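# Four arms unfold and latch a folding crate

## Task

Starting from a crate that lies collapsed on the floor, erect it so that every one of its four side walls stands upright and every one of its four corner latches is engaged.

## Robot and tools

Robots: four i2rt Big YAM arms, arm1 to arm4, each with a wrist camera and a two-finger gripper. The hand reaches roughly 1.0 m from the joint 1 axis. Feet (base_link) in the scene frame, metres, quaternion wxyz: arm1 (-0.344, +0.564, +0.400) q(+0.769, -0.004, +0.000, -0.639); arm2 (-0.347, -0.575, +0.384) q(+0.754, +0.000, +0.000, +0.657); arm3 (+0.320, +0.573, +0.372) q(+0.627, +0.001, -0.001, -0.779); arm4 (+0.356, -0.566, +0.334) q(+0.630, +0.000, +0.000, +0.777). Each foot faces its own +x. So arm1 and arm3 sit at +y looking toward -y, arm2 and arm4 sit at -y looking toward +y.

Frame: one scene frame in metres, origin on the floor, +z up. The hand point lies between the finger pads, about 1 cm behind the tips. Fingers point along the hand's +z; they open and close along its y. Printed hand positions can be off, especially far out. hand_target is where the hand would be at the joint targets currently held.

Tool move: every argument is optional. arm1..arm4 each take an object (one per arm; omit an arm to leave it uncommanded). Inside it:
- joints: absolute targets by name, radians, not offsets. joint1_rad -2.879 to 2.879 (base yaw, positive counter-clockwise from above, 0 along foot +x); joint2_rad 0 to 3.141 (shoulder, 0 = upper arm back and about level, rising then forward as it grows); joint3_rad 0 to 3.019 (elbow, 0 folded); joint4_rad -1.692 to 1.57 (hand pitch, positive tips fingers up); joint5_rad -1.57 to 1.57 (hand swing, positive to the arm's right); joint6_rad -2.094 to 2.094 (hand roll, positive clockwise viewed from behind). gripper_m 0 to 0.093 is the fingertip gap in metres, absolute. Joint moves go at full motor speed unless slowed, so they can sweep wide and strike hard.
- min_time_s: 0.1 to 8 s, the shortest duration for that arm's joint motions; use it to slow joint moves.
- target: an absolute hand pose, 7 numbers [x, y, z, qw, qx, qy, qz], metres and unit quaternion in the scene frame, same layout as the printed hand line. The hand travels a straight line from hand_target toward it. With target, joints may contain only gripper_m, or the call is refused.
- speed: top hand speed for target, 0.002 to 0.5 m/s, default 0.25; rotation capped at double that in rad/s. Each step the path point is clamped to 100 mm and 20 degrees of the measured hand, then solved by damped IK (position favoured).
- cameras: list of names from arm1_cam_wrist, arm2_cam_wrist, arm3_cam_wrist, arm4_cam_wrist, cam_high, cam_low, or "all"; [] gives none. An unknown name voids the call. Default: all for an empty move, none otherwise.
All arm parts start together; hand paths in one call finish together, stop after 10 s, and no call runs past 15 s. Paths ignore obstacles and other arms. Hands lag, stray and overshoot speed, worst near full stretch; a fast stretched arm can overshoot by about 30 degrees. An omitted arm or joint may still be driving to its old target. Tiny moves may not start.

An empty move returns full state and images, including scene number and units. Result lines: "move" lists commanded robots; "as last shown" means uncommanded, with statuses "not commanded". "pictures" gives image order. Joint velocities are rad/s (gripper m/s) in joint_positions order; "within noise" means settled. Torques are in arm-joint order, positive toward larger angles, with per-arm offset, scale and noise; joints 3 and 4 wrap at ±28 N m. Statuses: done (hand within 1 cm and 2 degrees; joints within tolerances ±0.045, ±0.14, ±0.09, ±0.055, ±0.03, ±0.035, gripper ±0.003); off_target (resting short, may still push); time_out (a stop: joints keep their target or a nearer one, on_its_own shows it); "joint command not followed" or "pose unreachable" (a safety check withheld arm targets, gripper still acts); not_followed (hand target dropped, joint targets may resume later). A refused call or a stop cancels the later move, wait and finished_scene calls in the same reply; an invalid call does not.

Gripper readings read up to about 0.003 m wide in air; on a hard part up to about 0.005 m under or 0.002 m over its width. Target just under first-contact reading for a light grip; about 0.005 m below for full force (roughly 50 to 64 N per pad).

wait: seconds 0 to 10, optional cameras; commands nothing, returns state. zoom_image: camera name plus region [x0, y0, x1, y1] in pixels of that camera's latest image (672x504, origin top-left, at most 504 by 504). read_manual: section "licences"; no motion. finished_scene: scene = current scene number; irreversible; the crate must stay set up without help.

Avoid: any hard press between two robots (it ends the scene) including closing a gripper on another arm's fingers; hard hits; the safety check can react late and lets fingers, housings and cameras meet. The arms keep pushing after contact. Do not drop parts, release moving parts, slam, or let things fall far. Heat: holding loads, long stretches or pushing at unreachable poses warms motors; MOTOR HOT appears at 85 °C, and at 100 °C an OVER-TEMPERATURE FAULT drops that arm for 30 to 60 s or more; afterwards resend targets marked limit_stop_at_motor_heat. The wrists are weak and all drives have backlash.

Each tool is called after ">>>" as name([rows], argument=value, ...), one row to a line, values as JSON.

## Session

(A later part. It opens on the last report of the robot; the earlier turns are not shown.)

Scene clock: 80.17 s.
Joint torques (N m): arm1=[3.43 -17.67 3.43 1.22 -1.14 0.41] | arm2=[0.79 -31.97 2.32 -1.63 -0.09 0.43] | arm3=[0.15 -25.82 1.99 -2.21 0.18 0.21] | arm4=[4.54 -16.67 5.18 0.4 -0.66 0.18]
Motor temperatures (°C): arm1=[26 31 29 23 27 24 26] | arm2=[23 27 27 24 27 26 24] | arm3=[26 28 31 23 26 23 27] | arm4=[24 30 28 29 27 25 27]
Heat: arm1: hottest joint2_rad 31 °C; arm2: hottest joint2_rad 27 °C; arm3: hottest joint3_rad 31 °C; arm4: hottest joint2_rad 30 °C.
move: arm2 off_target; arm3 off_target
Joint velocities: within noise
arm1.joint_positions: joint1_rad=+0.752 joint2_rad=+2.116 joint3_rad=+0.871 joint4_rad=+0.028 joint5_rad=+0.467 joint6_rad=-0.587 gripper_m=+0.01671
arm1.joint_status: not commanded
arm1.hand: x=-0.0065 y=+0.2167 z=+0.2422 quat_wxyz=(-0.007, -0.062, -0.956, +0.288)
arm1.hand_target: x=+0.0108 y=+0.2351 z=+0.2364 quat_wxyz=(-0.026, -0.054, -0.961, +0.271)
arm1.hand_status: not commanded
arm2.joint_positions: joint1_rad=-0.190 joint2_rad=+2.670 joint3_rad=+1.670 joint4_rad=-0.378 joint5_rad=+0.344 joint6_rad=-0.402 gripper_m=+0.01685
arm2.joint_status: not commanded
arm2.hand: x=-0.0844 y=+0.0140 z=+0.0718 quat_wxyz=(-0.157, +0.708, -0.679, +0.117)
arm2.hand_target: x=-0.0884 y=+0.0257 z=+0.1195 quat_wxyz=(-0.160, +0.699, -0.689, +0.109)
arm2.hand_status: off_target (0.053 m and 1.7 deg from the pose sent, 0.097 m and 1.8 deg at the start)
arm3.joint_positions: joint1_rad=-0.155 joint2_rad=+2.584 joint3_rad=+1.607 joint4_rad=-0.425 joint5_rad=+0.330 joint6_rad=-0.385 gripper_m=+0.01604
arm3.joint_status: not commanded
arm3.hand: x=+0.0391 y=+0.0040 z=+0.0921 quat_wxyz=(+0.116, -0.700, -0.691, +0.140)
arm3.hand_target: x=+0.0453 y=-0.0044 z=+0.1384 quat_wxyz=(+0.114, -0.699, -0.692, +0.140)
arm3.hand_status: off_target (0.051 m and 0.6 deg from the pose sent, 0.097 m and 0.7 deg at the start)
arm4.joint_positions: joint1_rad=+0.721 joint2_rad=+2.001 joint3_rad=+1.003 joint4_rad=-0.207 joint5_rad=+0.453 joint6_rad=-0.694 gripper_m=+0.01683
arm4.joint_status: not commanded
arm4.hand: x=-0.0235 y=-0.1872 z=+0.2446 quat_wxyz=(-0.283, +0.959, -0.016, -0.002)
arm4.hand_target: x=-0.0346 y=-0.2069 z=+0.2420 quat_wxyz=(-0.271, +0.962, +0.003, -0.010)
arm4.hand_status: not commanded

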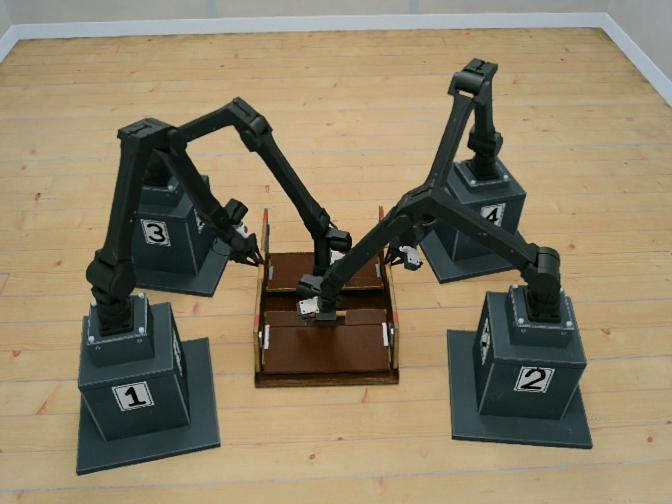

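>>> move(arm2={"target": [-0.1385, 0.021, 0.1905, -0.1534, 0.7023, -0.6893, 0.1077], "speed": 0.16}, arm3={"target": [0.094, 0.0, 0.21, -0.1154, 0.7018, 0.6924, -0.1359], "speed": 0.16}, cameras=[])

>>> move(arm2={"target": [-0.219, 0.018, 0.232, -0.1534, 0.7023, -0.6893, 0.1077], "speed": 0.16}, arm3={"target": [0.173, 0.002, 0.244, -0.1154, 0.7018, 0.6924, -0.1359], "speed": 0.16}, cameras=["cam_high"])

Scene clock: 82.57 s.
Joint torques (N m): arm1=[2.55 -17.03 4.18 1.31 -1.19 0.32] | arm2=[1.61 -28.45 3.51 -0.96 -0.23 0.47] | arm3=[1.14 -23.24 3.38 -1.2 0.12 0.26] | arm4=[3.84 -15.97 5.97 0.39 -0.66 0.1]
Motor temperatures (°C): arm1=[26 31 29 23 27 24 26] | arm2=[23 28 27 24 27 26 25] | arm3=[26 28 31 23 26 23 27] | arm4=[24 30 28 29 27 25 27]
Heat: arm1: hottest joint2_rad 31 °C; arm2: hottest joint2_rad 28 °C; arm3: hottest joint3_rad 31 °C; arm4: hottest joint2_rad 30 °C.
move: arm2 off_target; arm3 off_target
Joint velocities: within noise
arm1.joint_positions: joint1_rad=+0.764 joint2_rad=+2.110 joint3_rad=+0.859 joint4_rad=+0.026 joint5_rad=+0.467 joint6_rad=-0.578 gripper_m=+0.01671
arm1.joint_status: not commanded
arm1.hand: x=-0.0068 y=+0.2242 z=+0.2423 quat_wxyz=(-0.007, -0.060, -0.956, +0.286)
arm1.hand_target: x=+0.0103 y=+0.2351 z=+0.2360 quat_wxyz=(-0.026, -0.055, -0.961, +0.271)
arm1.hand_status: not commanded
arm2.joint_positions: joint1_rad=-0.132 joint2_rad=+2.469 joint3_rad=+1.542 joint4_rad=-0.487 joint5_rad=+0.350 joint6_rad=-0.331 gripper_m=+0.01696
arm2.joint_status: not commanded
arm2.hand: x=-0.1222 y=+0.0136 z=+0.1580 quat_wxyz=(-0.150, +0.706, -0.682, +0.118)
arm2.hand_target: x=-0.1349 y=+0.0202 z=+0.1879 quat_wxyz=(-0.152, +0.700, -0.690, +0.108)
arm2.hand_status: off_target (0.037 m and 1.5 deg from the pose sent, 0.131 m and 1.7 deg at the start)
arm3.joint_positions: joint1_rad=-0.089 joint2_rad=+2.387 joint3_rad=+1.496 joint4_rad=-0.552 joint5_rad=+0.348 joint6_rad=-0.310 gripper_m=+0.01607
arm3.joint_status: not commanded
arm3.hand: x=+0.0795 y=+0.0050 z=+0.1783 quat_wxyz=(+0.124, -0.701, -0.689, +0.134)
arm3.hand_target: x=+0.0920 y=-0.0002 z=+0.2079 quat_wxyz=(+0.119, -0.700, -0.691, +0.137)
arm3.hand_status: off_target (0.035 m and 1.0 deg from the pose sent, 0.130 m and 0.6 deg at the start)
arm4.joint_positions: joint1_rad=+0.731 joint2_rad=+1.995 joint3_rad=+0.994 joint4_rad=-0.209 joint5_rad=+0.453 joint6_rad=-0.686 gripper_m=+0.01683
arm4.joint_status: not commanded
arm4.hand: x=-0.0238 y=-0.1930 z=+0.2449 quat_wxyz=(-0.282, +0.959, -0.015, -0.003)
arm4.hand_target: x=-0.0346 y=-0.2070 z=+0.2417 quat_wxyz=(-0.271, +0.963, +0.003, -0.010)
arm4.hand_status: not commanded

Scene clock: 83.83 s.
Joint torques (N m): arm1=[2.61 -17.85 4.19 1.37 -1.16 0.28] | arm2=[4.6 -26.05 3.85 -0.85 -1.13 0.66] | arm3=[3.72 -20.89 3.66 -0.62 -0.59 0.38] | arm4=[3.78 -15.91 6.01 0.44 -0.66 0.09]
Motor temperatures (°C): arm1=[26 31 29 23 27 24 26] | arm2=[23 28 27 24 27 26 25] | arm3=[26 28 31 23 26 23 27] | arm4=[24 30 28 29 27 25 27]
Heat: arm1: hottest joint2_rad 31 °C; arm2: hottest joint2_rad 28 °C; arm3: hottest joint3_rad 31 °C; arm4: hottest joint2_rad 30 °C.
move: arm2 off_target; arm3 off_target
Joint velocities: within noise
arm1.joint_positions: joint1_rad=+0.766 joint2_rad=+2.108 joint3_rad=+0.857 joint4_rad=+0.026 joint5_rad=+0.467 joint6_rad=-0.576 gripper_m=+0.01671
arm1.joint_status: not commanded
arm1.hand: x=-0.0067 y=+0.2250 z=+0.2427 quat_wxyz=(-0.008, -0.060, -0.956, +0.286)
arm1.hand_target: x=+0.0105 y=+0.2354 z=+0.2363 quat_wxyz=(-0.026, -0.055, -0.961, +0.271)
arm1.hand_status: not commanded
arm2.joint_positions: joint1_rad=-0.029 joint2_rad=+2.341 joint3_rad=+1.467 joint4_rad=-0.571 joint5_rad=+0.393 joint6_rad=-0.211 gripper_m=+0.01682
arm2.joint_status: not commanded
arm2.hand: x=-0.1800 y=+0.0143 z=+0.2134 quat_wxyz=(-0.161, +0.699, -0.685, +0.127)
arm2.hand_target: x=-0.2169 y=+0.0186 z=+0.2306 quat_wxyz=(-0.154, +0.702, -0.687, +0.108)
arm2.hand_status: off_target (0.043 m and 2.4 deg from the pose sent, 0.122 m and 1.5 deg at the start)
arm3.joint_positions: joint1_rad=+0.012 joint2_rad=+2.263 joint3_rad=+1.426 joint4_rad=-0.638 joint5_rad=+0.381 joint6_rad=-0.186 gripper_m=+0.01580
arm3.joint_status: not commanded
arm3.hand: x=+0.1371 y=+0.0048 z=+0.2313 quat_wxyz=(+0.130, -0.706, -0.681, +0.143)
arm3.hand_target: x=+0.1706 y=+0.0015 z=+0.2432 quat_wxyz=(+0.117, -0.700, -0.691, +0.137)
arm3.hand_status: off_target (0.038 m and 2.3 deg from the pose sent, 0.114 m and 1.0 deg at the start)
arm4.joint_positions: joint1_rad=+0.732 joint2_rad=+1.993 joint3_rad=+0.992 joint4_rad=-0.209 joint5_rad=+0.453 joint6_rad=-0.685 gripper_m=+0.01683
arm4.joint_status: not commanded
arm4.hand: x=-0.0240 y=-0.1939 z=+0.2452 quat_wxyz=(-0.282, +0.959, -0.015, -0.004)
arm4.hand_target: x=-0.0348 y=-0.2074 z=+0.2420 quat_wxyz=(-0.271, +0.962, +0.003, -0.010)
arm4.hand_status: not commanded

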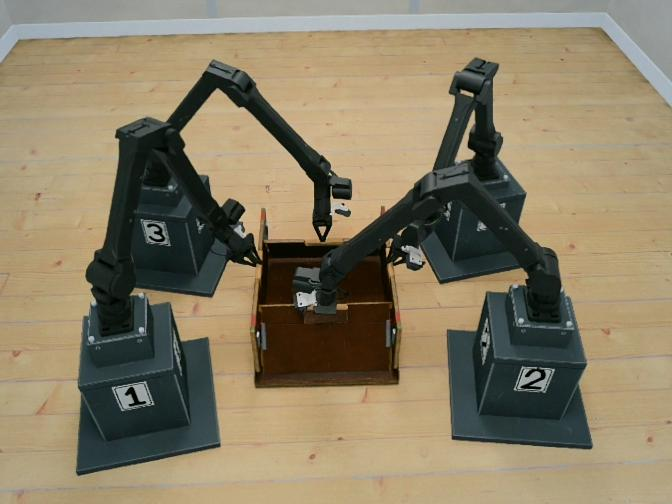

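>>> move(arm2={"target": [-0.282, 0.016, 0.245, -0.214, 0.6864, -0.6773, 0.1674], "speed": 0.16}, arm3={"target": [0.226, 0.003, 0.244, -0.1756, 0.6885, 0.6772, -0.1953], "speed": 0.16}, arm1={"target": [0.012, 0.227, 0.236, -0.0271, -0.0549, -0.9606, 0.2709], "speed": 0.1}, arm4={"target": [-0.036, -0.201, 0.242, -0.2704, 0.9628, 0.0031, -0.0116], "speed": 0.1}, cameras=[])

>>> move(arm2={"target": [-0.335, 0.015, 0.242, -0.214, 0.6864, -0.6773, 0.1674], "speed": 0.16}, arm3={"target": [0.28, 0.004, 0.236, -0.1756, 0.6885, 0.6772, -0.1953], "speed": 0.16}, cameras=["cam_high"])

Scene clock: 87.63 s.
Joint torques (N m): arm1=[0.97 -16.32 5.15 1.4 -1.45 0.14] | arm2=[5.3 -23.82 4.56 -0.69 -1.43 0.8] | arm3=[4.25 -17.79 3.9 0.02 -0.97 0.43] | arm4=[2.9 -15.44 7.02 0.4 -0.86 -0.02]
Motor temperatures (°C): arm1=[26 31 29 23 27 24 26] | arm2=[23 28 26 24 27 26 25] | arm3=[26 28 31 23 26 23 27] | arm4=[24 30 28 29 27 25 28]
Heat: arm1: hottest joint2_rad 31 °C; arm2: hottest joint2_rad 28 °C; arm3: hottest joint3_rad 31 °C; arm4: hottest joint2_rad 30 °C.
move: arm1 off_target; arm2 off_target; arm3 off_target; arm4 off_target
Joint velocities: within noise
arm1.joint_positions: joint1_rad=+0.766 joint2_rad=+2.108 joint3_rad=+0.857 joint4_rad=+0.026 joint5_rad=+0.467 joint6_rad=-0.576 gripper_m=+0.01671
arm1.joint_status: not commanded
arm1.hand: x=-0.0067 y=+0.2250 z=+0.2427 quat_wxyz=(-0.008, -0.060, -0.956, +0.286)
arm1.hand_target: x=+0.0115 y=+0.2272 z=+0.2366 quat_wxyz=(-0.027, -0.055, -0.961, +0.271)
arm1.hand_status: off_target (0.020 m and 2.9 deg from the pose sent, 0.020 m and 2.9 deg at the start)
arm2.joint_positions: joint1_rad=+0.116 joint2_rad=+2.312 joint3_rad=+1.452 joint4_rad=-0.640 joint5_rad=+0.593 joint6_rad=-0.058 gripper_m=+0.01682
arm2.joint_status: not commanded
arm2.hand: x=-0.2371 y=+0.0149 z=+0.2409 quat_wxyz=(-0.223, +0.681, -0.670, +0.192)
arm2.hand_target: x=-0.2793 y=+0.0161 z=+0.2455 quat_wxyz=(-0.215, +0.686, -0.675, +0.169)
arm2.hand_status: off_target (0.045 m and 3.1 deg from the pose sent, 0.107 m and 7.9 deg at the start)
arm3.joint_positions: joint1_rad=+0.141 joint2_rad=+2.245 joint3_rad=+1.407 joint4_rad=-0.685 joint5_rad=+0.575 joint6_rad=-0.039 gripper_m=+0.01573
arm3.joint_status: not commanded
arm3.hand: x=+0.1829 y=+0.0046 z=+0.2516 quat_wxyz=(+0.195, -0.695, -0.661, +0.205)
arm3.hand_target: x=+0.2236 y=+0.0053 z=+0.2447 quat_wxyz=(+0.179, -0.687, -0.677, +0.193)
arm3.hand_status: off_target (0.044 m and 3.2 deg from the pose sent, 0.090 m and 8.2 deg at the start)
arm4.joint_positions: joint1_rad=+0.732 joint2_rad=+1.993 joint3_rad=+0.992 joint4_rad=-0.209 joint5_rad=+0.453 joint6_rad=-0.685 gripper_m=+0.01683
arm4.joint_status: not commanded
arm4.hand: x=-0.0240 y=-0.1939 z=+0.2452 quat_wxyz=(-0.282, +0.959, -0.015, -0.004)
arm4.hand_target: x=-0.0357 y=-0.2010 z=+0.2421 quat_wxyz=(-0.271, +0.963, +0.003, -0.011)
arm4.hand_status: off_target (0.014 m and 2.6 deg from the pose sent, 0.014 m and 2.6 deg at the start)

Scene clock: 88.83 s.
Joint torques (N m): arm1=[0.56 -16.26 5.12 1.25 -1.44 0.17] | arm2=[4.19 -21.36 5.46 -0.27 -1.69 0.62] | arm3=[3.96 -14.62 4.89 1.13 -1.37 0.36] | arm4=[2.96 -15.44 7.02 0.39 -0.86 -0.02]
Motor temperatures (°C): arm1=[26 31 29 23 27 24 26] | arm2=[23 28 26 24 27 26 25] | arm3=[26 28 31 23 26 23 27] | arm4=[24 30 28 29 27 25 28]
Heat: arm1: hottest joint2_rad 31 °C; arm2: hottest joint2_rad 28 °C; arm3: hottest joint3_rad 31 °C; arm4: hottest joint2_rad 30 °C.
move: arm2 off_target; arm3 off_target
Joint velocities: within noise
arm1, arm4: as last shown
arm2.joint_positions: joint1_rad=+0.222 joint2_rad=+2.302 joint3_rad=+1.467 joint4_rad=-0.726 joint5_rad=+0.599 joint6_rad=+0.068 gripper_m=+0.01682
arm2.joint_status: not commanded
arm2.hand: x=-0.2985 y=+0.0151 z=+0.2508 quat_wxyz=(-0.227, +0.681, -0.670, +0.188)
arm2.hand_target: x=-0.3333 y=+0.0128 z=+0.2416 quat_wxyz=(-0.212, +0.686, -0.675, +0.170)
arm2.hand_status: off_target (0.038 m and 3.0 deg from the pose sent, 0.098 m and 3.1 deg at the start)
arm3.joint_positions: joint1_rad=+0.239 joint2_rad=+2.222 joint3_rad=+1.407 joint4_rad=-0.757 joint5_rad=+0.588 joint6_rad=+0.080 gripper_m=+0.01405
arm3.joint_status: not commanded
arm3.hand: x=+0.2373 y=+0.0041 z=+0.2652 quat_wxyz=(+0.193, -0.696, -0.658, +0.214)
arm3.hand_target: x=+0.2776 y=+0.0063 z=+0.2386 quat_wxyz=(+0.177, -0.687, -0.677, +0.196)
arm3.hand_status: off_target (0.052 m and 3.8 deg from the pose sent, 0.098 m and 3.2 deg at the start)

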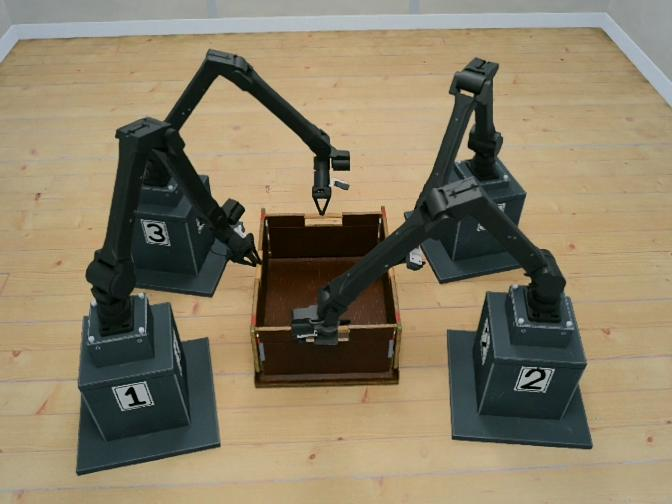

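>>> move(arm2={"target": [-0.36, 0.014, 0.24, -0.214, 0.6864, -0.6773, 0.1674], "speed": 0.12}, arm3={"target": [0.252, 0.004, 0.236, -0.1756, 0.6885, 0.6772, -0.1953], "speed": 0.12, "joints": {"gripper_m": 0.04}}, cameras=["arm3_cam_wrist"])

Scene clock: 92.87 s.
Joint torques (N m): arm1=[0.73 -16.15 5.15 1.4 -1.43 0.14] | arm2=[7.82 -20.95 5.87 -0.58 -1.6 0.89] | arm3=[-0.44 -15.09 4.4 1.77 -0.23 -0.04] | arm4=[2.9 -15.44 7.02 0.39 -0.86 -0.02]
Motor temperatures (°C): arm1=[26 31 29 23 27 24 26] | arm2=[23 28 26 24 28 26 25] | arm3=[26 28 30 23 26 23 27] | arm4=[24 30 28 29 27 25 28]
Heat: arm1: hottest joint2_rad 31 °C; arm2: hottest joint2_rad 28 °C; arm3: hottest joint3_rad 30 °C; arm4: hottest joint2_rad 30 °C.
move: arm2 off_target; arm3 off_target
Joint velocities: within noise
arm1, arm4: as last shown
arm2.joint_positions: joint1_rad=+0.222 joint2_rad=+2.302 joint3_rad=+1.472 joint4_rad=-0.732 joint5_rad=+0.597 joint6_rad=+0.088 gripper_m=+0.01682
arm2.joint_status: not commanded
arm2.hand: x=-0.2988 y=+0.0161 z=+0.2518 quat_wxyz=(-0.228, +0.674, -0.677, +0.186)
arm2.hand_target: x=-0.3570 y=+0.0132 z=+0.2412 quat_wxyz=(-0.216, +0.686, -0.675, +0.165)
arm2.hand_status: off_target (0.062 m and 3.0 deg from the pose sent, 0.062 m and 3.0 deg at the start)
arm3.joint_positions: joint1_rad=+0.249 joint2_rad=+2.222 joint3_rad=+1.407 joint4_rad=-0.738 joint5_rad=+0.551 joint6_rad=+0.075 gripper_m=+0.03992
arm3.joint_status: all done
arm3.hand: x=+0.2481 y=-0.0009 z=+0.2618 quat_wxyz=(+0.174, -0.697, -0.664, +0.207)
arm3.hand_target: x=+0.2525 y=+0.0049 z=+0.2370 quat_wxyz=(+0.174, -0.691, -0.674, +0.196)
arm3.hand_status: off_target (0.027 m and 2.2 deg from the pose sent, 0.033 m and 3.8 deg at the start)

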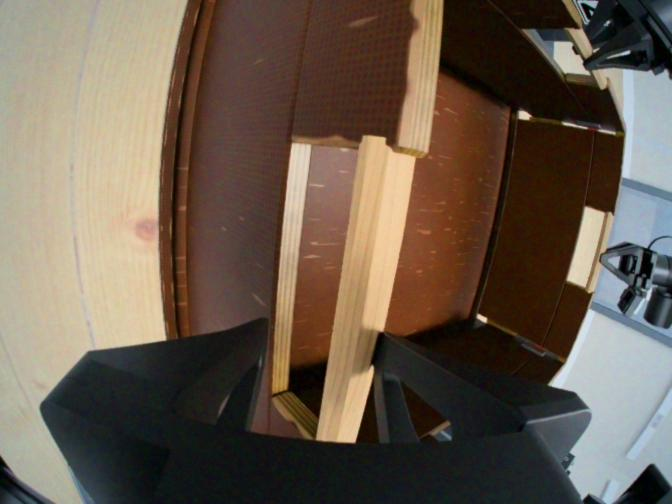

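>>> move(arm3={"target": [0.25, 0.004, 0.228, -0.1756, 0.6885, 0.6772, -0.1953], "speed": 0.12, "joints": {"gripper_m": 0.009}}, cameras=[])

>>> move(arm3={"target": [0.3, 0.004, 0.222, -0.1756, 0.6885, 0.6772, -0.1953], "speed": 0.12}, cameras=["cam_high"])

>>> zoom_image(camera="cam_high", region=[230, 190, 450, 410])

Scene clock: 95.53 s.
Joint torques (N m): arm1=[0.79 -15.97 5.14 1.31 -1.4 0.15] | arm2=[7.77 -20.89 5.89 -0.59 -1.6 0.89] | arm3=[0.26 -13.74 4.38 2.41 -0.78 -0.02] | arm4=[2.9 -15.44 7.01 0.39 -0.86 -0.02]
Motor temperatures (°C): arm1=[26 31 29 23 27 24 26] | arm2=[23 28 26 24 28 26 25] | arm3=[26 28 30 23 26 23 27] | arm4=[24 29 28 29 27 25 28]
Heat: arm1: hottest joint2_rad 31 °C; arm2: hottest joint2_rad 28 °C; arm3: hottest joint3_rad 30 °C; arm4: hottest joint2_rad 29 °C.
move: arm3 off_target
Joint velocities: within noise
arm1, arm2, arm4: as last shown
arm3.joint_positions: joint1_rad=+0.235 joint2_rad=+2.214 joint3_rad=+1.404 joint4_rad=-0.738 joint5_rad=+0.569 joint6_rad=+0.060 gripper_m=+0.01258
arm3.joint_status: gripper_m off_target (ended at +0.01260, target +0.00900)
arm3.hand: x=+0.2374 y=-0.0002 z=+0.2669 quat_wxyz=(+0.181, -0.695, -0.663, +0.213)
arm3.hand_target: x=+0.2499 y=+0.0066 z=+0.2305 quat_wxyz=(+0.176, -0.688, -0.676, +0.195)
arm3.hand_status: off_target (0.041 m and 2.8 deg from the pose sent, 0.034 m and 2.2 deg at the start)

Scene clock: 96.70 s.
Joint torques (N m): arm1=[0.5 -16.32 5.15 1.29 -1.44 0.16] | arm2=[7.77 -20.89 5.9 -0.59 -1.6 0.9] | arm3=[3.31 -12.34 6.06 0.88 -1.33 0.26] | arm4=[2.96 -15.44 7.04 0.4 -0.84 -0.02]
Motor temperatures (°C): arm1=[26 30 29 23 27 23 26] | arm2=[24 28 26 24 28 26 25] | arm3=[26 28 30 23 26 23 27] | arm4=[24 29 28 29 27 25 28]
Heat: arm1: hottest joint2_rad 30 °C; arm2: hottest joint2_rad 28 °C; arm3: hottest joint3_rad 30 °C; arm4: hottest joint2_rad 29 °C.
move: arm3 off_target
Joint velocities: within noise
arm1, arm2: as last shown
arm3.joint_positions: joint1_rad=+0.284 joint2_rad=+2.216 joint3_rad=+1.404 joint4_rad=-0.756 joint5_rad=+0.586 joint6_rad=+0.121 gripper_m=+0.01242
arm3.joint_status: not commanded
arm3.hand: x=+0.2629 y=+0.0007 z=+0.2677 quat_wxyz=(+0.182, -0.695, -0.659, +0.223)
arm3.hand_target: x=+0.2971 y=+0.0086 z=+0.2253 quat_wxyz=(+0.178, -0.685, -0.679, +0.195)
arm3.hand_status: off_target (0.059 m and 3.9 deg from the pose sent, 0.077 m and 2.8 deg at the start)
arm4.joint_positions: joint1_rad=+0.732 joint2_rad=+1.993 joint3_rad=+0.992 joint4_rad=-0.210 joint5_rad=+0.451 joint6_rad=-0.685 gripper_m=+0.01683
arm4.joint_status: not commanded
arm4.hand: x=-0.0239 y=-0.1942 z=+0.2450 quat_wxyz=(-0.281, +0.960, -0.014, -0.003)
arm4.hand_target: x=-0.0356 y=-0.2013 z=+0.2420 quat_wxyz=(-0.270, +0.963, +0.003, -0.011)
arm4.hand_status: not commanded

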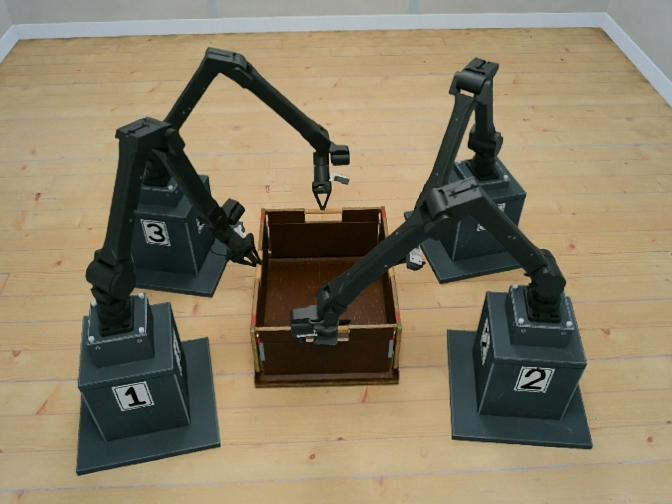

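Scaled by 2.291 from the camera's image (finer frame: 960x720).

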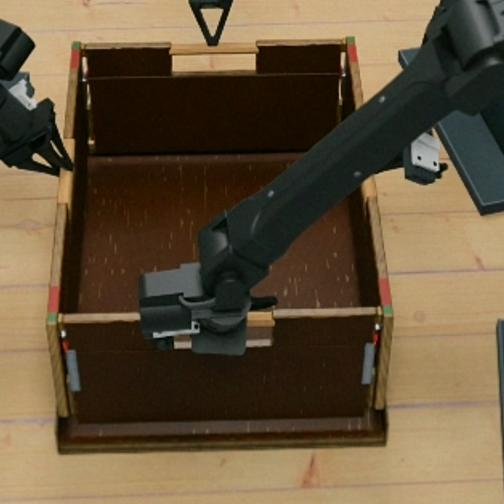

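>>> zoom_image(camera="cam_high", region=[250, 195, 290, 235])

>>> zoom_image(camera="cam_high", region=[365, 195, 405, 235])

>>> zoom_image(camera="cam_high", region=[240, 305, 290, 375])

>>> zoom_image(camera="cam_high", region=[370, 305, 420, 375])

Scaled by 12.600 from the camera's image (finer frame: 960x720).

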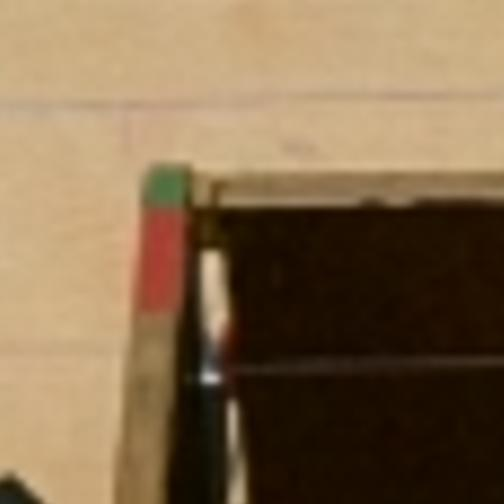

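Scaled by 12.600 from the camera's image (finer frame: 960x720).

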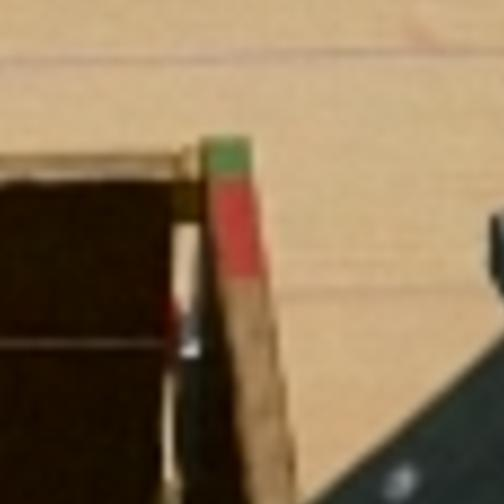

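Scaled by 7.200 from the camera's image (finer frame: 960x720).

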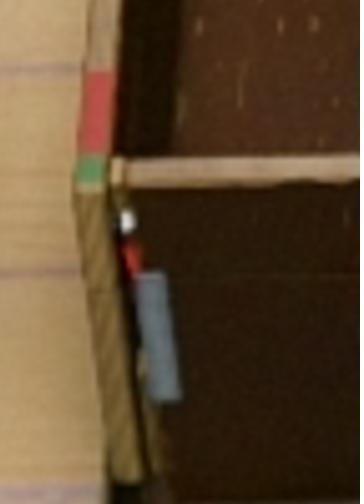

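Scaled by 7.200 from the camera's image (finer frame: 960x720).

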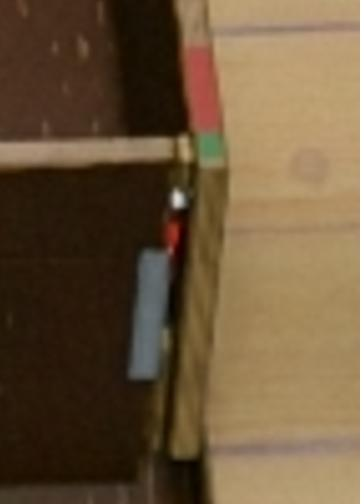

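>>> move(arm3={"target": [0.33, 0.005, 0.225, -0.1756, 0.6885, 0.6772, -0.1953], "speed": 0.12}, arm2={"target": [-0.305, 0.016, 0.242, -0.214, 0.6864, -0.6773, 0.1674], "speed": 0.15}, cameras=[])

>>> move(arm3={"target": [0.268, 0.004, 0.246, -0.1756, 0.6885, 0.6772, -0.1953], "speed": 0.15}, arm2={"joints": {"gripper_m": 0.056}}, arm1={"joints": {"gripper_m": 0.056}}, arm4={"joints": {"gripper_m": 0.056}}, cameras=["cam_high"])

>>> zoom_image(camera="cam_high", region=[230, 190, 450, 410])

Scene clock: 101.93 s.
Joint torques (N m): arm1=[0.73 -16.32 5.07 1.4 -1.43 0.22] | arm2=[0.26 -21.71 4.42 1.05 -1.11 0.12] | arm3=[7.65 -13.1 5.94 0.01 -1.43 0.53] | arm4=[2.9 -15.44 7.02 0.4 -0.84 -0.02]
Motor temperatures (°C): arm1=[26 30 29 23 28 23 26] | arm2=[24 28 26 24 28 26 25] | arm3=[26 28 30 23 27 23 28] | arm4=[24 29 28 29 27 25 28]
Heat: arm1: hottest joint2_rad 30 °C; arm2: hottest joint2_rad 28 °C; arm3: hottest joint3_rad 30 °C; arm4: hottest joint2_rad 29 °C.
move: arm2 off_target; arm3 off_target
Joint velocities: within noise
arm1, arm4: as last shown
arm2.joint_positions: joint1_rad=+0.218 joint2_rad=+2.298 joint3_rad=+1.469 joint4_rad=-0.728 joint5_rad=+0.583 joint6_rad=+0.054 gripper_m=+0.01682
arm2.joint_status: not commanded
arm2.hand: x=-0.2981 y=+0.0160 z=+0.2514 quat_wxyz=(-0.221, +0.685, -0.669, +0.184)
arm2.hand_target: x=-0.3055 y=+0.0140 z=+0.2423 quat_wxyz=(-0.211, +0.686, -0.675, +0.170)
arm2.hand_status: off_target (0.012 m and 2.3 deg from the pose sent, 0.012 m and 3.0 deg at the start)
arm3.joint_positions: joint1_rad=+0.285 joint2_rad=+2.220 joint3_rad=+1.415 joint4_rad=-0.776 joint5_rad=+0.586 joint6_rad=+0.162 gripper_m=+0.01240
arm3.joint_status: not commanded
arm3.hand: x=+0.2638 y=+0.0007 z=+0.2680 quat_wxyz=(+0.182, -0.707, -0.646, +0.223)
arm3.hand_target: x=+0.3251 y=+0.0110 z=+0.2291 quat_wxyz=(+0.177, -0.688, -0.676, +0.197)
arm3.hand_status: off_target (0.079 m and 5.2 deg from the pose sent, 0.080 m and 3.9 deg at the start)

Scene clock: 103.03 s.
Joint torques (N m): arm1=[0.32 -16.91 4.85 1.21 0.26 0.14] | arm2=[0.62 -21.6 5.29 0.73 0.24 0.11] | arm3=[-0.67 -15.44 4.3 1.57 -1 -0.04] | arm4=[2.02 -15.44 7.04 0.42 0.03 -0.02]
Motor temperatures (°C): arm1=[26 30 29 23 28 23 26] | arm2=[24 28 26 24 28 26 25] | arm3=[26 28 30 23 27 23 28] | arm4=[24 29 28 29 27 25 28]
Heat: arm1: hottest joint2_rad 30 °C; arm2: hottest joint2_rad 28 °C; arm3: hottest joint3_rad 30 °C; arm4: hottest joint2_rad 29 °C.
move: arm1 done; arm2 done; arm3 off_target; arm4 done
Joint velocities: within noise
arm1.joint_positions: joint1_rad=+0.781 joint2_rad=+2.110 joint3_rad=+0.864 joint4_rad=+0.026 joint5_rad=+0.416 joint6_rad=-0.576 gripper_m=+0.05596
arm1.joint_status: all done
arm1.hand: x=+0.0066 y=+0.2342 z=+0.2396 quat_wxyz=(-0.026, -0.049, -0.962, +0.267)
arm1.hand_target: x=+0.0164 y=+0.2317 z=+0.2358 quat_wxyz=(-0.031, -0.049, -0.962, +0.268)
arm1.hand_status: not commanded
arm2.joint_positions: joint1_rad=+0.225 joint2_rad=+2.298 joint3_rad=+1.455 joint4_rad=-0.720 joint5_rad=+0.543 joint6_rad=+0.056 gripper_m=+0.05589
arm2.joint_status: all done
arm2.hand: x=-0.3080 y=+0.0106 z=+0.2442 quat_wxyz=(-0.206, +0.692, -0.670, +0.173)
arm2.hand_target: x=-0.3112 y=+0.0142 z=+0.2417 quat_wxyz=(-0.209, +0.689, -0.673, +0.167)
arm2.hand_status: not commanded
arm3.joint_positions: joint1_rad=+0.279 joint2_rad=+2.219 joint3_rad=+1.415 joint4_rad=-0.776 joint5_rad=+0.574 joint6_rad=+0.107 gripper_m=+0.01232
arm3.joint_status: not commanded
arm3.hand: x=+0.2621 y=+0.0008 z=+0.2677 quat_wxyz=(+0.185, -0.692, -0.664, +0.213)
arm3.hand_target: x=+0.2681 y=+0.0054 z=+0.2462 quat_wxyz=(+0.176, -0.691, -0.674, +0.195)
arm3.hand_status: off_target (0.023 m and 2.7 deg from the pose sent, 0.023 m and 5.2 deg at the start)
arm4.joint_positions: joint1_rad=+0.746 joint2_rad=+1.993 joint3_rad=+0.992 joint4_rad=-0.210 joint5_rad=+0.417 joint6_rad=-0.694 gripper_m=+0.05595
arm4.joint_status: all done
arm4.hand: x=-0.0328 y=-0.2033 z=+0.2427 quat_wxyz=(-0.268, +0.963, +0.000, -0.014)
arm4.hand_target: x=-0.0378 y=-0.2036 z=+0.2414 quat_wxyz=(-0.267, +0.964, +0.010, -0.013)
arm4.hand_status: not commanded

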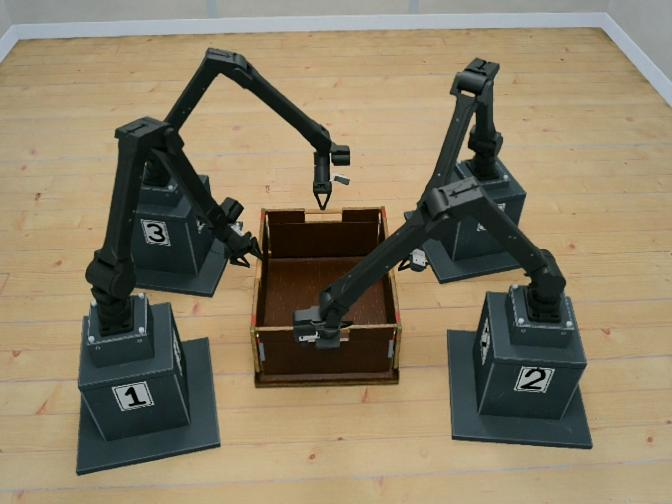

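Scaled by 2.291 from the camera's image (finer frame: 960x720).

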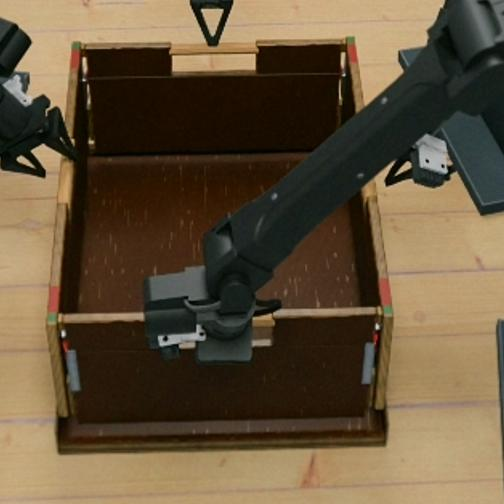

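>>> move(arm3={"joints": {"gripper_m": 0.056}}, arm2={"target": [-0.357, 0.009, 0.318, -0.214, 0.6864, -0.6773, 0.1674], "speed": 0.15}, arm1={"target": [0.014, 0.282, 0.318, -0.0271, -0.0549, -0.9606, 0.2709], "speed": 0.15}, arm4={"target": [-0.036, -0.254, 0.325, -0.2704, 0.9628, 0.0031, -0.0116], "speed": 0.15}, cameras=["cam_high", "arm3_cam_wrist", "arm2_cam_wrist"])

>>> zoom_image(camera="cam_high", region=[230, 190, 450, 410])

Scene clock: 108.37 s.
Joint torques (N m): arm1=[-0.15 -16.15 3.97 0.83 0.55 0.19] | arm2=[-0.5 -24 6.48 -0.17 0.51 0.11] | arm3=[-0.44 -15.79 4.36 0.8 0.31 -0.01] | arm4=[2.43 -14.04 6.57 0.18 0.23 0.32]
Motor temperatures (°C): arm1=[26 30 29 23 27 23 25] | arm2=[24 28 26 24 28 26 25] | arm3=[26 27 30 23 27 23 28] | arm4=[24 29 28 29 27 25 27]
Heat: arm1: hottest joint2_rad 30 °C; arm2: hottest joint2_rad 28 °C; arm3: hottest joint3_rad 30 °C; arm4: hottest joint2_rad 29 °C.
move: arm1 done; arm2 off_target; arm3 done; arm4 off_target
Joint velocities: within noise
arm1.joint_positions: joint1_rad=+0.884 joint2_rad=+1.866 joint3_rad=+0.801 joint4_rad=-0.184 joint5_rad=+0.458 joint6_rad=-0.467 gripper_m=+0.05596
arm1.joint_status: not commanded
arm1.hand: x=+0.0168 y=+0.2772 z=+0.3202 quat_wxyz=(-0.031, -0.052, -0.960, +0.274)
arm1.hand_target: x=+0.0132 y=+0.2815 z=+0.3176 quat_wxyz=(-0.026, -0.054, -0.961, +0.271)
arm1.hand_status: done (0.006 m and 0.7 deg from the pose sent, 0.092 m and 0.8 deg at the start)
arm2.joint_positions: joint1_rad=+0.307 joint2_rad=+2.199 joint3_rad=+1.450 joint4_rad=-0.884 joint5_rad=+0.545 joint6_rad=+0.160 gripper_m=+0.05590
arm2.joint_status: not commanded
arm2.hand: x=-0.3530 y=-0.0025 z=+0.2991 quat_wxyz=(-0.202, +0.690, -0.671, +0.181)
arm2.hand_target: x=-0.3544 y=+0.0090 z=+0.3175 quat_wxyz=(-0.213, +0.684, -0.677, +0.168)
arm2.hand_status: off_target (0.023 m and 2.2 deg from the pose sent, 0.089 m and 1.5 deg at the start)
arm3.joint_positions: joint1_rad=+0.282 joint2_rad=+2.217 joint3_rad=+1.415 joint4_rad=-0.756 joint5_rad=+0.529 joint6_rad=+0.093 gripper_m=+0.05590
arm3.joint_status: all done
arm3.hand: x=+0.2707 y=-0.0037 z=+0.2645 quat_wxyz=(+0.164, -0.693, -0.672, +0.202)
arm3.hand_target: x=+0.2714 y=+0.0051 z=+0.2457 quat_wxyz=(+0.173, -0.688, -0.679, +0.192)
arm3.hand_status: not commanded
arm4.joint_positions: joint1_rad=+0.840 joint2_rad=+1.766 joint3_rad=+0.963 joint4_rad=-0.425 joint5_rad=+0.456 joint6_rad=-0.619 gripper_m=+0.05595
arm4.joint_status: not commanded
arm4.hand: x=-0.0425 y=-0.2472 z=+0.3315 quat_wxyz=(-0.277, +0.961, +0.007, -0.019)
arm4.hand_target: x=-0.0366 y=-0.2522 z=+0.3255 quat_wxyz=(-0.272, +0.962, +0.003, -0.011)
arm4.hand_status: off_target (0.011 m and 1.3 deg from the pose sent, 0.097 m and 0.6 deg at the start)
pictures: arm2_cam_wrist, arm3_cam_wrist, cam_high

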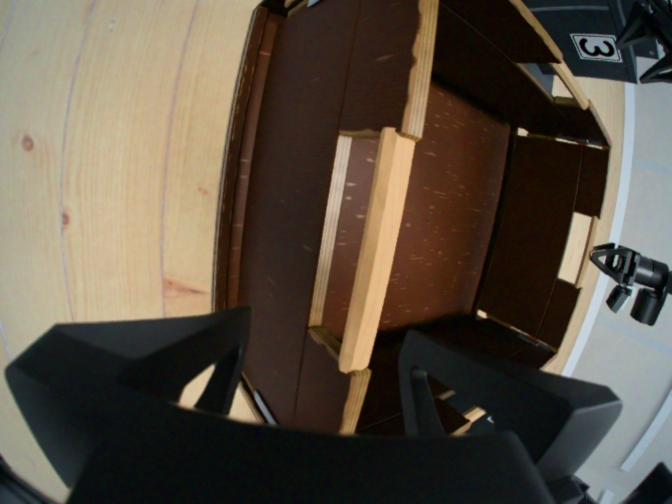

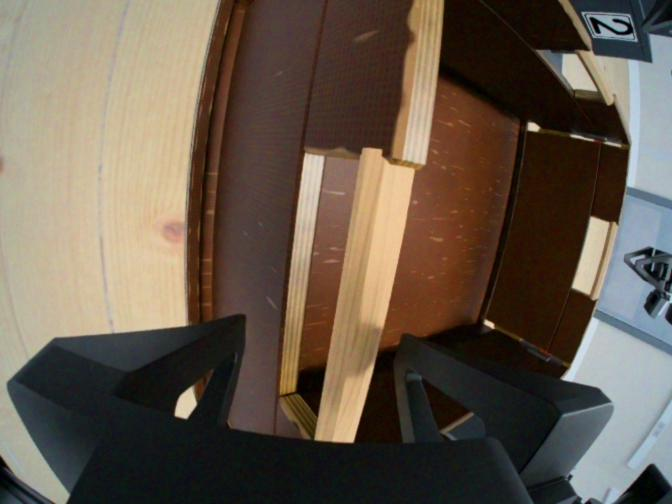

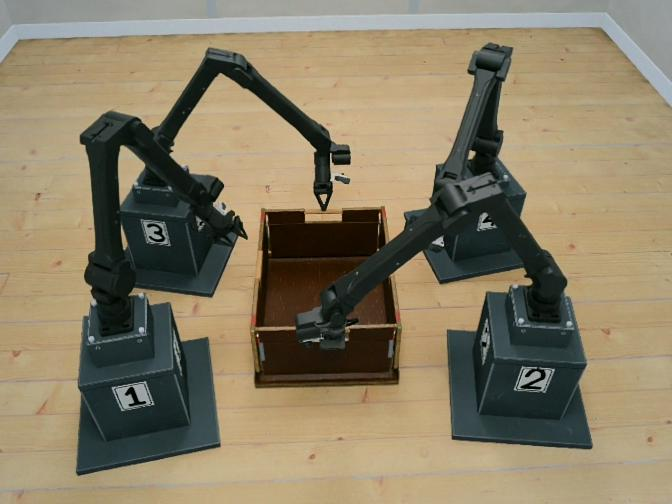

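Scaled by 2.291 from the camera's image (finer frame: 960x720).

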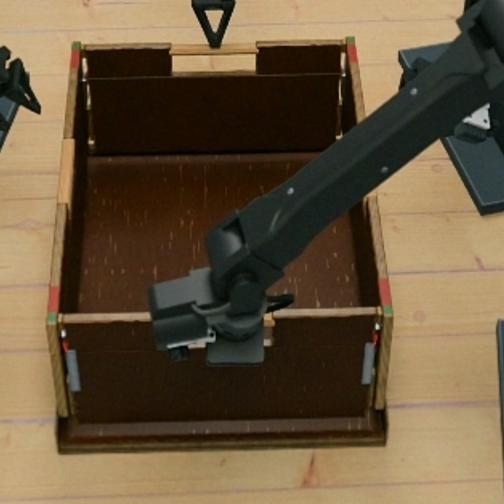

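>>> move(arm3={"target": [0.315, 0.008, 0.325, -0.1756, 0.6885, 0.6772, -0.1953], "speed": 0.2}, arm2={"target": [-0.38, 0.006, 0.36, -0.214, 0.6864, -0.6773, 0.1674], "speed": 0.15}, cameras=["cam_high"])

>>> zoom_image(camera="cam_high", region=[230, 190, 450, 410])

Scene clock: 111.17 s.
Joint torques (N m): arm1=[-0.21 -16.03 4.03 0.7 0.53 0.18] | arm2=[0.62 -23.59 7.94 -0.18 0.45 0.13] | arm3=[-0.15 -18.02 6.78 -0.13 0.55 0.17] | arm4=[2.02 -13.98 6.58 0.18 0.22 0.33]
Motor temperatures (°C): arm1=[26 30 29 23 27 23 25] | arm2=[24 29 26 24 28 26 25] | arm3=[26 27 30 23 27 23 28] | arm4=[24 29 28 29 27 25 27]
Heat: arm1: hottest joint2_rad 30 °C; arm2: hottest joint2_rad 29 °C; arm3: hottest joint3_rad 30 °C; arm4: hottest joint2_rad 29 °C.
move: arm2 off_target; arm3 done
Joint velocities: within noise
arm1.joint_positions: joint1_rad=+0.884 joint2_rad=+1.866 joint3_rad=+0.801 joint4_rad=-0.184 joint5_rad=+0.458 joint6_rad=-0.466 gripper_m=+0.05596
arm1.joint_status: not commanded
arm1.hand: x=+0.0168 y=+0.2772 z=+0.3202 quat_wxyz=(-0.031, -0.053, -0.960, +0.274)
arm1.hand_target: x=+0.0132 y=+0.2815 z=+0.3176 quat_wxyz=(-0.026, -0.055, -0.961, +0.271)
arm1.hand_status: not commanded
arm2.joint_positions: joint1_rad=+0.351 joint2_rad=+2.140 joint3_rad=+1.458 joint4_rad=-0.995 joint5_rad=+0.545 joint6_rad=+0.206 gripper_m=+0.05590
arm2.joint_status: not commanded
arm2.hand: x=-0.3765 y=-0.0125 z=+0.3346 quat_wxyz=(-0.198, +0.693, -0.667, +0.189)
arm2.hand_target: x=-0.3813 y=+0.0057 z=+0.3605 quat_wxyz=(-0.214, +0.686, -0.675, +0.167)
arm2.hand_status: off_target (0.032 m and 3.4 deg from the pose sent, 0.067 m and 2.2 deg at the start)
arm3.joint_positions: joint1_rad=+0.359 joint2_rad=+2.116 joint3_rad=+1.415 joint4_rad=-0.935 joint5_rad=+0.529 joint6_rad=+0.172 gripper_m=+0.05590
arm3.joint_status: not commanded
arm3.hand: x=+0.3122 y=+0.0130 z=+0.3205 quat_wxyz=(+0.178, -0.686, -0.679, +0.192)
arm3.hand_target: x=+0.3129 y=+0.0073 z=+0.3252 quat_wxyz=(+0.176, -0.689, -0.675, +0.196)
arm3.hand_status: done (0.007 m and 0.6 deg from the pose sent, 0.076 m and 1.7 deg at the start)
arm4.joint_positions: joint1_rad=+0.838 joint2_rad=+1.766 joint3_rad=+0.963 joint4_rad=-0.425 joint5_rad=+0.456 joint6_rad=-0.617 gripper_m=+0.05595
arm4.joint_status: not commanded
arm4.hand: x=-0.0420 y=-0.2466 z=+0.3315 quat_wxyz=(-0.277, +0.961, +0.006, -0.019)
arm4.hand_target: x=-0.0361 y=-0.2516 z=+0.3254 quat_wxyz=(-0.272, +0.962, +0.002, -0.011)
arm4.hand_status: not commanded

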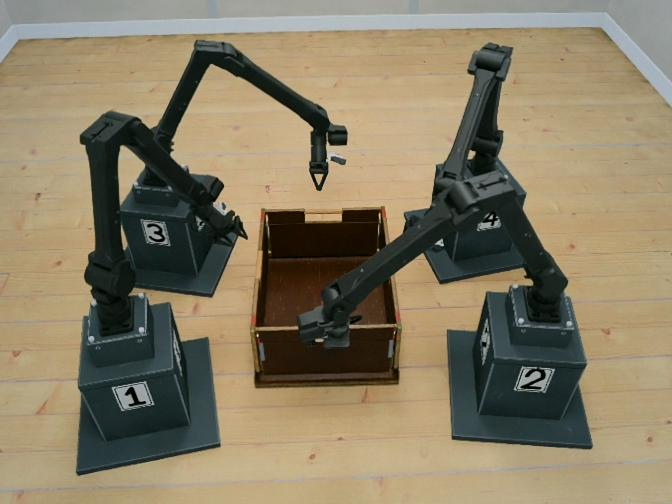

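Scaled by 2.291 from the camera's image (finer frame: 960x720).

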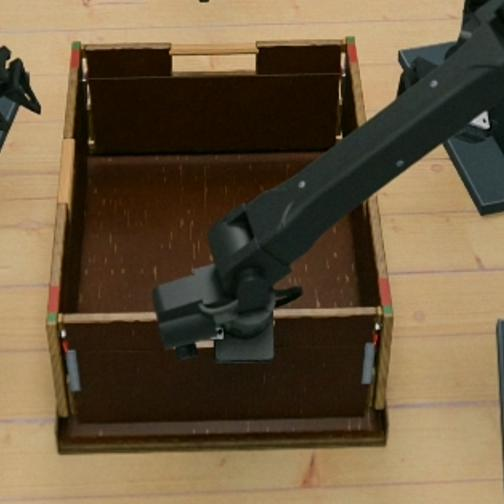

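>>> finished_scene(scene=2)

The scene is finished: the task was done.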